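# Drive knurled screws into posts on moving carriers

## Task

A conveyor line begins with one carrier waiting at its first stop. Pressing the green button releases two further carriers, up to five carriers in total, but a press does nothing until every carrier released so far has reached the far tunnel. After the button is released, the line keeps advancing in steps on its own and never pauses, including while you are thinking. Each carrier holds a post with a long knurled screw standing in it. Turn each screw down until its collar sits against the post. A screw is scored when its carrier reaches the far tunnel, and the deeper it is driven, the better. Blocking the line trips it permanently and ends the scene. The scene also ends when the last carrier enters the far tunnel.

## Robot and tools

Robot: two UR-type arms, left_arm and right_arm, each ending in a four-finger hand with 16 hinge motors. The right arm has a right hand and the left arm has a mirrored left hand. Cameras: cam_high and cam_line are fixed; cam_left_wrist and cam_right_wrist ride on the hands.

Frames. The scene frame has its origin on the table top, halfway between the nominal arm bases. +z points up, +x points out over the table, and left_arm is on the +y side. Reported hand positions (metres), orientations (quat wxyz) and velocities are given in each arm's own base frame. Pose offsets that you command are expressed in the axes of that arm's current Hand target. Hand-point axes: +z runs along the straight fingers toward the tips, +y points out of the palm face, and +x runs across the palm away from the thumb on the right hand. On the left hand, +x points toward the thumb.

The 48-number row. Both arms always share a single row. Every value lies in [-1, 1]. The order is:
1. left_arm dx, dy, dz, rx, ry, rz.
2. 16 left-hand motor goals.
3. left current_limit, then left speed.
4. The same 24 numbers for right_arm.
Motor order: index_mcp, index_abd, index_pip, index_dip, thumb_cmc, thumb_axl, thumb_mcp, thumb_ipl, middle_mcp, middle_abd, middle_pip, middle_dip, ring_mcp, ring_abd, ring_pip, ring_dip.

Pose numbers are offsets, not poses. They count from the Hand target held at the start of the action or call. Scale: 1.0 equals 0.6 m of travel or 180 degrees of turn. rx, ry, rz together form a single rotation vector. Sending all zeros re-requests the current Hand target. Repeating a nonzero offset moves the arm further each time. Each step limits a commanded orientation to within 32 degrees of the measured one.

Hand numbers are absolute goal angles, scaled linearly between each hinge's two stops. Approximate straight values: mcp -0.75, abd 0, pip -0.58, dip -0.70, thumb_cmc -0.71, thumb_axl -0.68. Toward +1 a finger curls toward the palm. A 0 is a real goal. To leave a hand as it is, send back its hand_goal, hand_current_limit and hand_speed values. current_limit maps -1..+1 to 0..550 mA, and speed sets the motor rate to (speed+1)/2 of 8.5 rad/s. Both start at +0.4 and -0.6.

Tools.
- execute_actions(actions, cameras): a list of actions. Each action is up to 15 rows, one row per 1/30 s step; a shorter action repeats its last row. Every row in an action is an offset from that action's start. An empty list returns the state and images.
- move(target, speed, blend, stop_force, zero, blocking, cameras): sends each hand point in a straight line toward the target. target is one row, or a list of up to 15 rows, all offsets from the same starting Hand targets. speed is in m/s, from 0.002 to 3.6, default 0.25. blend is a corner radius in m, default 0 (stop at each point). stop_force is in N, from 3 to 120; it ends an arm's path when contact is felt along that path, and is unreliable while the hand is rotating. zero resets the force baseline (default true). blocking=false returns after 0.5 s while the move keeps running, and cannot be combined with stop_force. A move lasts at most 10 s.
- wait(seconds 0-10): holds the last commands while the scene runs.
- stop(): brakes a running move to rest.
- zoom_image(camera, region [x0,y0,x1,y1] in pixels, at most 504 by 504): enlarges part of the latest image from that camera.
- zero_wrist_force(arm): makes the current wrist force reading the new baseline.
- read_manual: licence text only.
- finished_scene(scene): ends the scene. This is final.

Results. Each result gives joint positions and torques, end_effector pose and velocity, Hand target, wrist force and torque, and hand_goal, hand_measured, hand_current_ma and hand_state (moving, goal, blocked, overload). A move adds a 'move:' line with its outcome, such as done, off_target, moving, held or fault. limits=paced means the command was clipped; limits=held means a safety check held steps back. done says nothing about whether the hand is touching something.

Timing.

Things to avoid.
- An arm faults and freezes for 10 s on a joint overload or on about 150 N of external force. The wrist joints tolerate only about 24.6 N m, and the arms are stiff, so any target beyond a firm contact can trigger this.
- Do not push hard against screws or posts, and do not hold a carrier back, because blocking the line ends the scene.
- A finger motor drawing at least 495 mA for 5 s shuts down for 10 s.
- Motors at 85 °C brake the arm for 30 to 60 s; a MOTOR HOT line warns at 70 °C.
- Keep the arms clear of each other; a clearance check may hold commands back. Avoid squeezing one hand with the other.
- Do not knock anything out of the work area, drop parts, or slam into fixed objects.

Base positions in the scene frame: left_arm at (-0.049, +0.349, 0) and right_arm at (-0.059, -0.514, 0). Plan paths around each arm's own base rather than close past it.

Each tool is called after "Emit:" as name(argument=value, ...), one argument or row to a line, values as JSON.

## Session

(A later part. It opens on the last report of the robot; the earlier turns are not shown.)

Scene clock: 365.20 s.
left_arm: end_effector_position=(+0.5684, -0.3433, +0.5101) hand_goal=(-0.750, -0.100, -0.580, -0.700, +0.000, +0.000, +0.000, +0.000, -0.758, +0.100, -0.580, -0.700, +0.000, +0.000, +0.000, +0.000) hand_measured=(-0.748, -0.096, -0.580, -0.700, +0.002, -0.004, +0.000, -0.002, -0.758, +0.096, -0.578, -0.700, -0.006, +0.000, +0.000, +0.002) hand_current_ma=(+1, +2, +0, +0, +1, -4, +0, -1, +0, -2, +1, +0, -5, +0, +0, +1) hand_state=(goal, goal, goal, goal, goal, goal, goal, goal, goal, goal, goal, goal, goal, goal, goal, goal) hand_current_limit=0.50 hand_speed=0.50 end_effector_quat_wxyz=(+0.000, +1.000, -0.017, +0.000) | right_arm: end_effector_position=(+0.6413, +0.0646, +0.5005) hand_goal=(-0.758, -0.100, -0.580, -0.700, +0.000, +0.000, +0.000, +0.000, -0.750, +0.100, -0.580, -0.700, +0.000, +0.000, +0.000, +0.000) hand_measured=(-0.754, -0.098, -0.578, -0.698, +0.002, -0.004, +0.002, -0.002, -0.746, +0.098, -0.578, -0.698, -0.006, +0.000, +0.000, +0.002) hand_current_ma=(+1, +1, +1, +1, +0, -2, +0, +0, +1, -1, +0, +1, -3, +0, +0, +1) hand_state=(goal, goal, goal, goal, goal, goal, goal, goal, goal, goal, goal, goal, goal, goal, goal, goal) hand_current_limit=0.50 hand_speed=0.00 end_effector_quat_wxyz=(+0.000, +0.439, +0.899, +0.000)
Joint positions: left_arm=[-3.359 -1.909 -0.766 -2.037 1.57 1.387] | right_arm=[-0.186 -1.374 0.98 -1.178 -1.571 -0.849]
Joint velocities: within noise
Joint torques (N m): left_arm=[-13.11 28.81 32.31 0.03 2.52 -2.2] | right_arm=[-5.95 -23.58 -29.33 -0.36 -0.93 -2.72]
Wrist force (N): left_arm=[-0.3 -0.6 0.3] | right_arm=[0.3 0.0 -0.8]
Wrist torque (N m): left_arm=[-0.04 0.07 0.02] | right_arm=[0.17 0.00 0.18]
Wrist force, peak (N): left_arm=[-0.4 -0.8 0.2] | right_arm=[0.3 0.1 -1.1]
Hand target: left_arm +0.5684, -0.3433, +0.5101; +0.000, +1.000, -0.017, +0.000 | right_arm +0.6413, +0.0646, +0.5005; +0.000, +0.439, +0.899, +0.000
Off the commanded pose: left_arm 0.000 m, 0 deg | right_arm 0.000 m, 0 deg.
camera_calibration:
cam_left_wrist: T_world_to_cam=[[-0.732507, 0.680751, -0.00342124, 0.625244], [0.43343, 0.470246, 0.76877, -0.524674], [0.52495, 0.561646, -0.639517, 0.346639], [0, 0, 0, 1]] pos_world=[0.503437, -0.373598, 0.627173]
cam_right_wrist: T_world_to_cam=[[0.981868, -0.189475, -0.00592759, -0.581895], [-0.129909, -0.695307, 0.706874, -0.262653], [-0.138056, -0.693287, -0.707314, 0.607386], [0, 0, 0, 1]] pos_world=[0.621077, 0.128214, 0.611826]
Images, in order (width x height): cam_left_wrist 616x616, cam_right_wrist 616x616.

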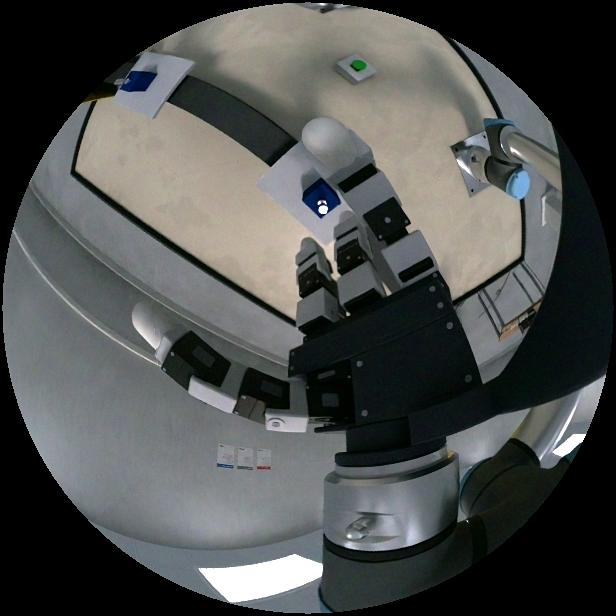

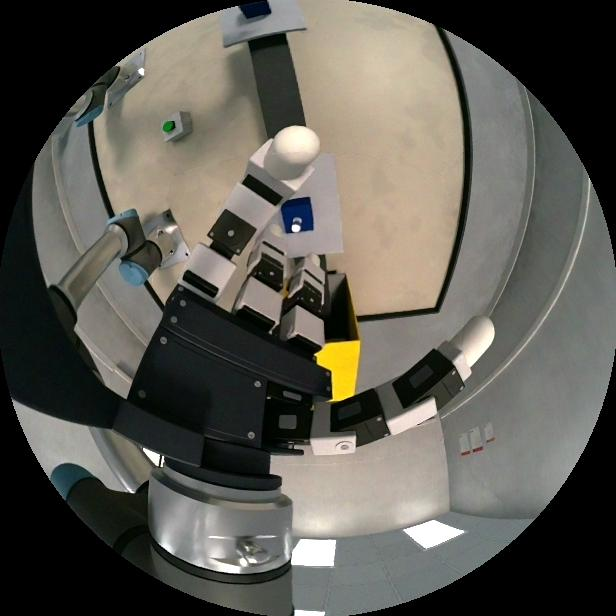

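Emit:
move(
  target=[0,0,0.147,0,0,0,-0.75,-0.1,-0.58,-0.7,0,0,0,0,-0.758,0.1,-0.58,-0.7,0,0,0,0,0.5,0.5,0,0,0.113,0,0,0,-0.758,-0.1,-0.58,-0.7,0,0,0,0,-0.75,0.1,-0.58,-0.7,0,0,0,0,0.5,0.5],
  speed=0.2,
  cameras=["cam_left_wrist","cam_right_wrist"],
)

Emit:
zoom_image(
  camera="cam_left_wrist",
  region=[290, 190, 370, 270],
)

Emit:
zoom_image(
  camera="cam_right_wrist",
  region=[246, 190, 326, 270],
)

Scene clock: 369.40 s.
left_arm: end_effector_position=(+0.5683, -0.3434, +0.4220) hand_goal=(-0.750, -0.100, -0.580, -0.700, +0.000, +0.000, +0.000, +0.000, -0.758, +0.100, -0.580, -0.700, +0.000, +0.000, +0.000, +0.000) hand_measured=(-0.748, -0.096, -0.580, -0.700, +0.002, -0.004, +0.000, -0.002, -0.758, +0.096, -0.578, -0.700, -0.006, +0.000, +0.000, +0.002) hand_current_ma=(+1, +2, +0, +0, +1, -4, +0, -1, +0, -2, +1, +0, -5, +0, +0, +1) hand_state=(goal, goal, goal, goal, goal, goal, goal, goal, goal, goal, goal, goal, goal, goal, goal, goal) hand_current_limit=0.50 hand_speed=0.50 end_effector_quat_wxyz=(+0.000, +1.000, -0.017, +0.000) | right_arm: end_effector_position=(+0.6413, +0.0646, +0.4327) hand_goal=(-0.758, -0.100, -0.580, -0.700, +0.000, +0.000, +0.000, +0.000, -0.750, +0.100, -0.580, -0.700, +0.000, +0.000, +0.000, +0.000) hand_measured=(-0.754, -0.098, -0.578, -0.698, +0.002, -0.004, +0.002, -0.002, -0.746, +0.098, -0.578, -0.698, -0.006, +0.000, +0.000, +0.002) hand_current_ma=(+1, +1, +1, +1, +0, -2, +0, +0, +1, -1, +0, +1, -3, +0, +0, +1) hand_state=(goal, goal, goal, goal, goal, goal, goal, goal, goal, goal, goal, goal, goal, goal, goal, goal) hand_current_limit=0.50 hand_speed=0.50 end_effector_quat_wxyz=(+0.000, +0.439, +0.899, +0.000)
Joint positions: left_arm=[-3.359 -1.825 -1.117 -1.771 1.57 1.387] | right_arm=[-0.186 -1.427 1.224 -1.369 -1.571 -0.849]
Joint torques (N m): left_arm=[10.74 41.25 9.49 4.41 -2.62 -2.16] | right_arm=[-5.9 -42.6 -15.53 -4.39 1.83 -0.4]
Wrist force (N): left_arm=[-0.3 -0.7 0.1] | right_arm=[0.0 -0.1 -0.8]
Wrist torque (N m): left_arm=[-0.03 0.06 0.01] | right_arm=[0.15 0.05 0.16]
Wrist force, peak (N): left_arm=[-0.4 -0.5 1.3] | right_arm=[0.5 -0.3 -1.8]
Hand target: left_arm +0.5684, -0.3434, +0.4219; +0.000, +1.000, -0.017, +0.000 | right_arm +0.6413, +0.0646, +0.4327; +0.000, +0.439, +0.899, +0.000
Off the commanded pose: left_arm 0.000 m, 0 deg | right_arm 0.000 m, 0 deg.
move: done
camera_calibration:
cam_left_wrist: T_world_to_cam=[[-0.732482, 0.680778, -0.0032661, 0.624783], [0.433557, 0.470173, 0.768743, -0.456901], [0.524879, 0.561675, -0.63955, 0.29035], [0, 0, 0, 1]] pos_world=[0.503336, -0.373598, 0.538973]
cam_right_wrist: T_world_to_cam=[[0.981854, -0.189542, -0.00599743, -0.582339], [-0.129906, -0.695298, 0.706884, -0.214792], [-0.138154, -0.693278, -0.707304, 0.559569], [0, 0, 0, 1]] pos_world=[0.621176, 0.128214, 0.544126]
Images, in order (width x height): cam_left_wrist 616x616, cam_right_wrist 616x616.

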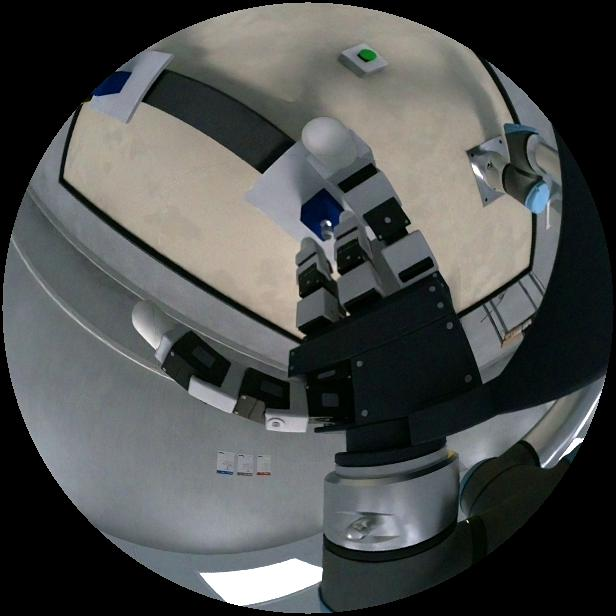

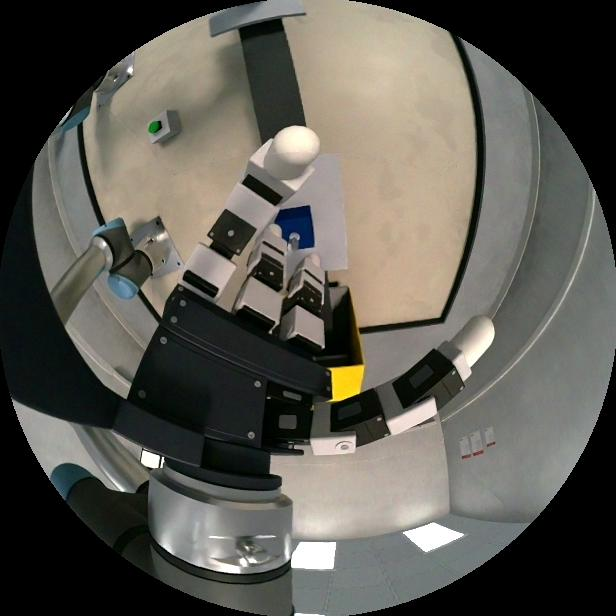

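Scaled by 6.300 from the camera's 616x616 image, which has a finer 880x880 frame.

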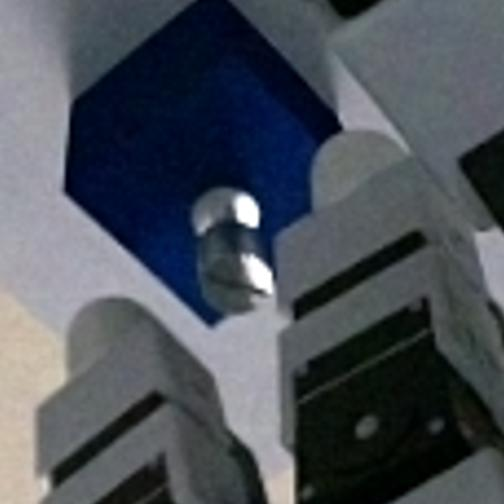

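Scaled by 6.300 from the camera's 616x616 image, which has a finer 880x880 frame.

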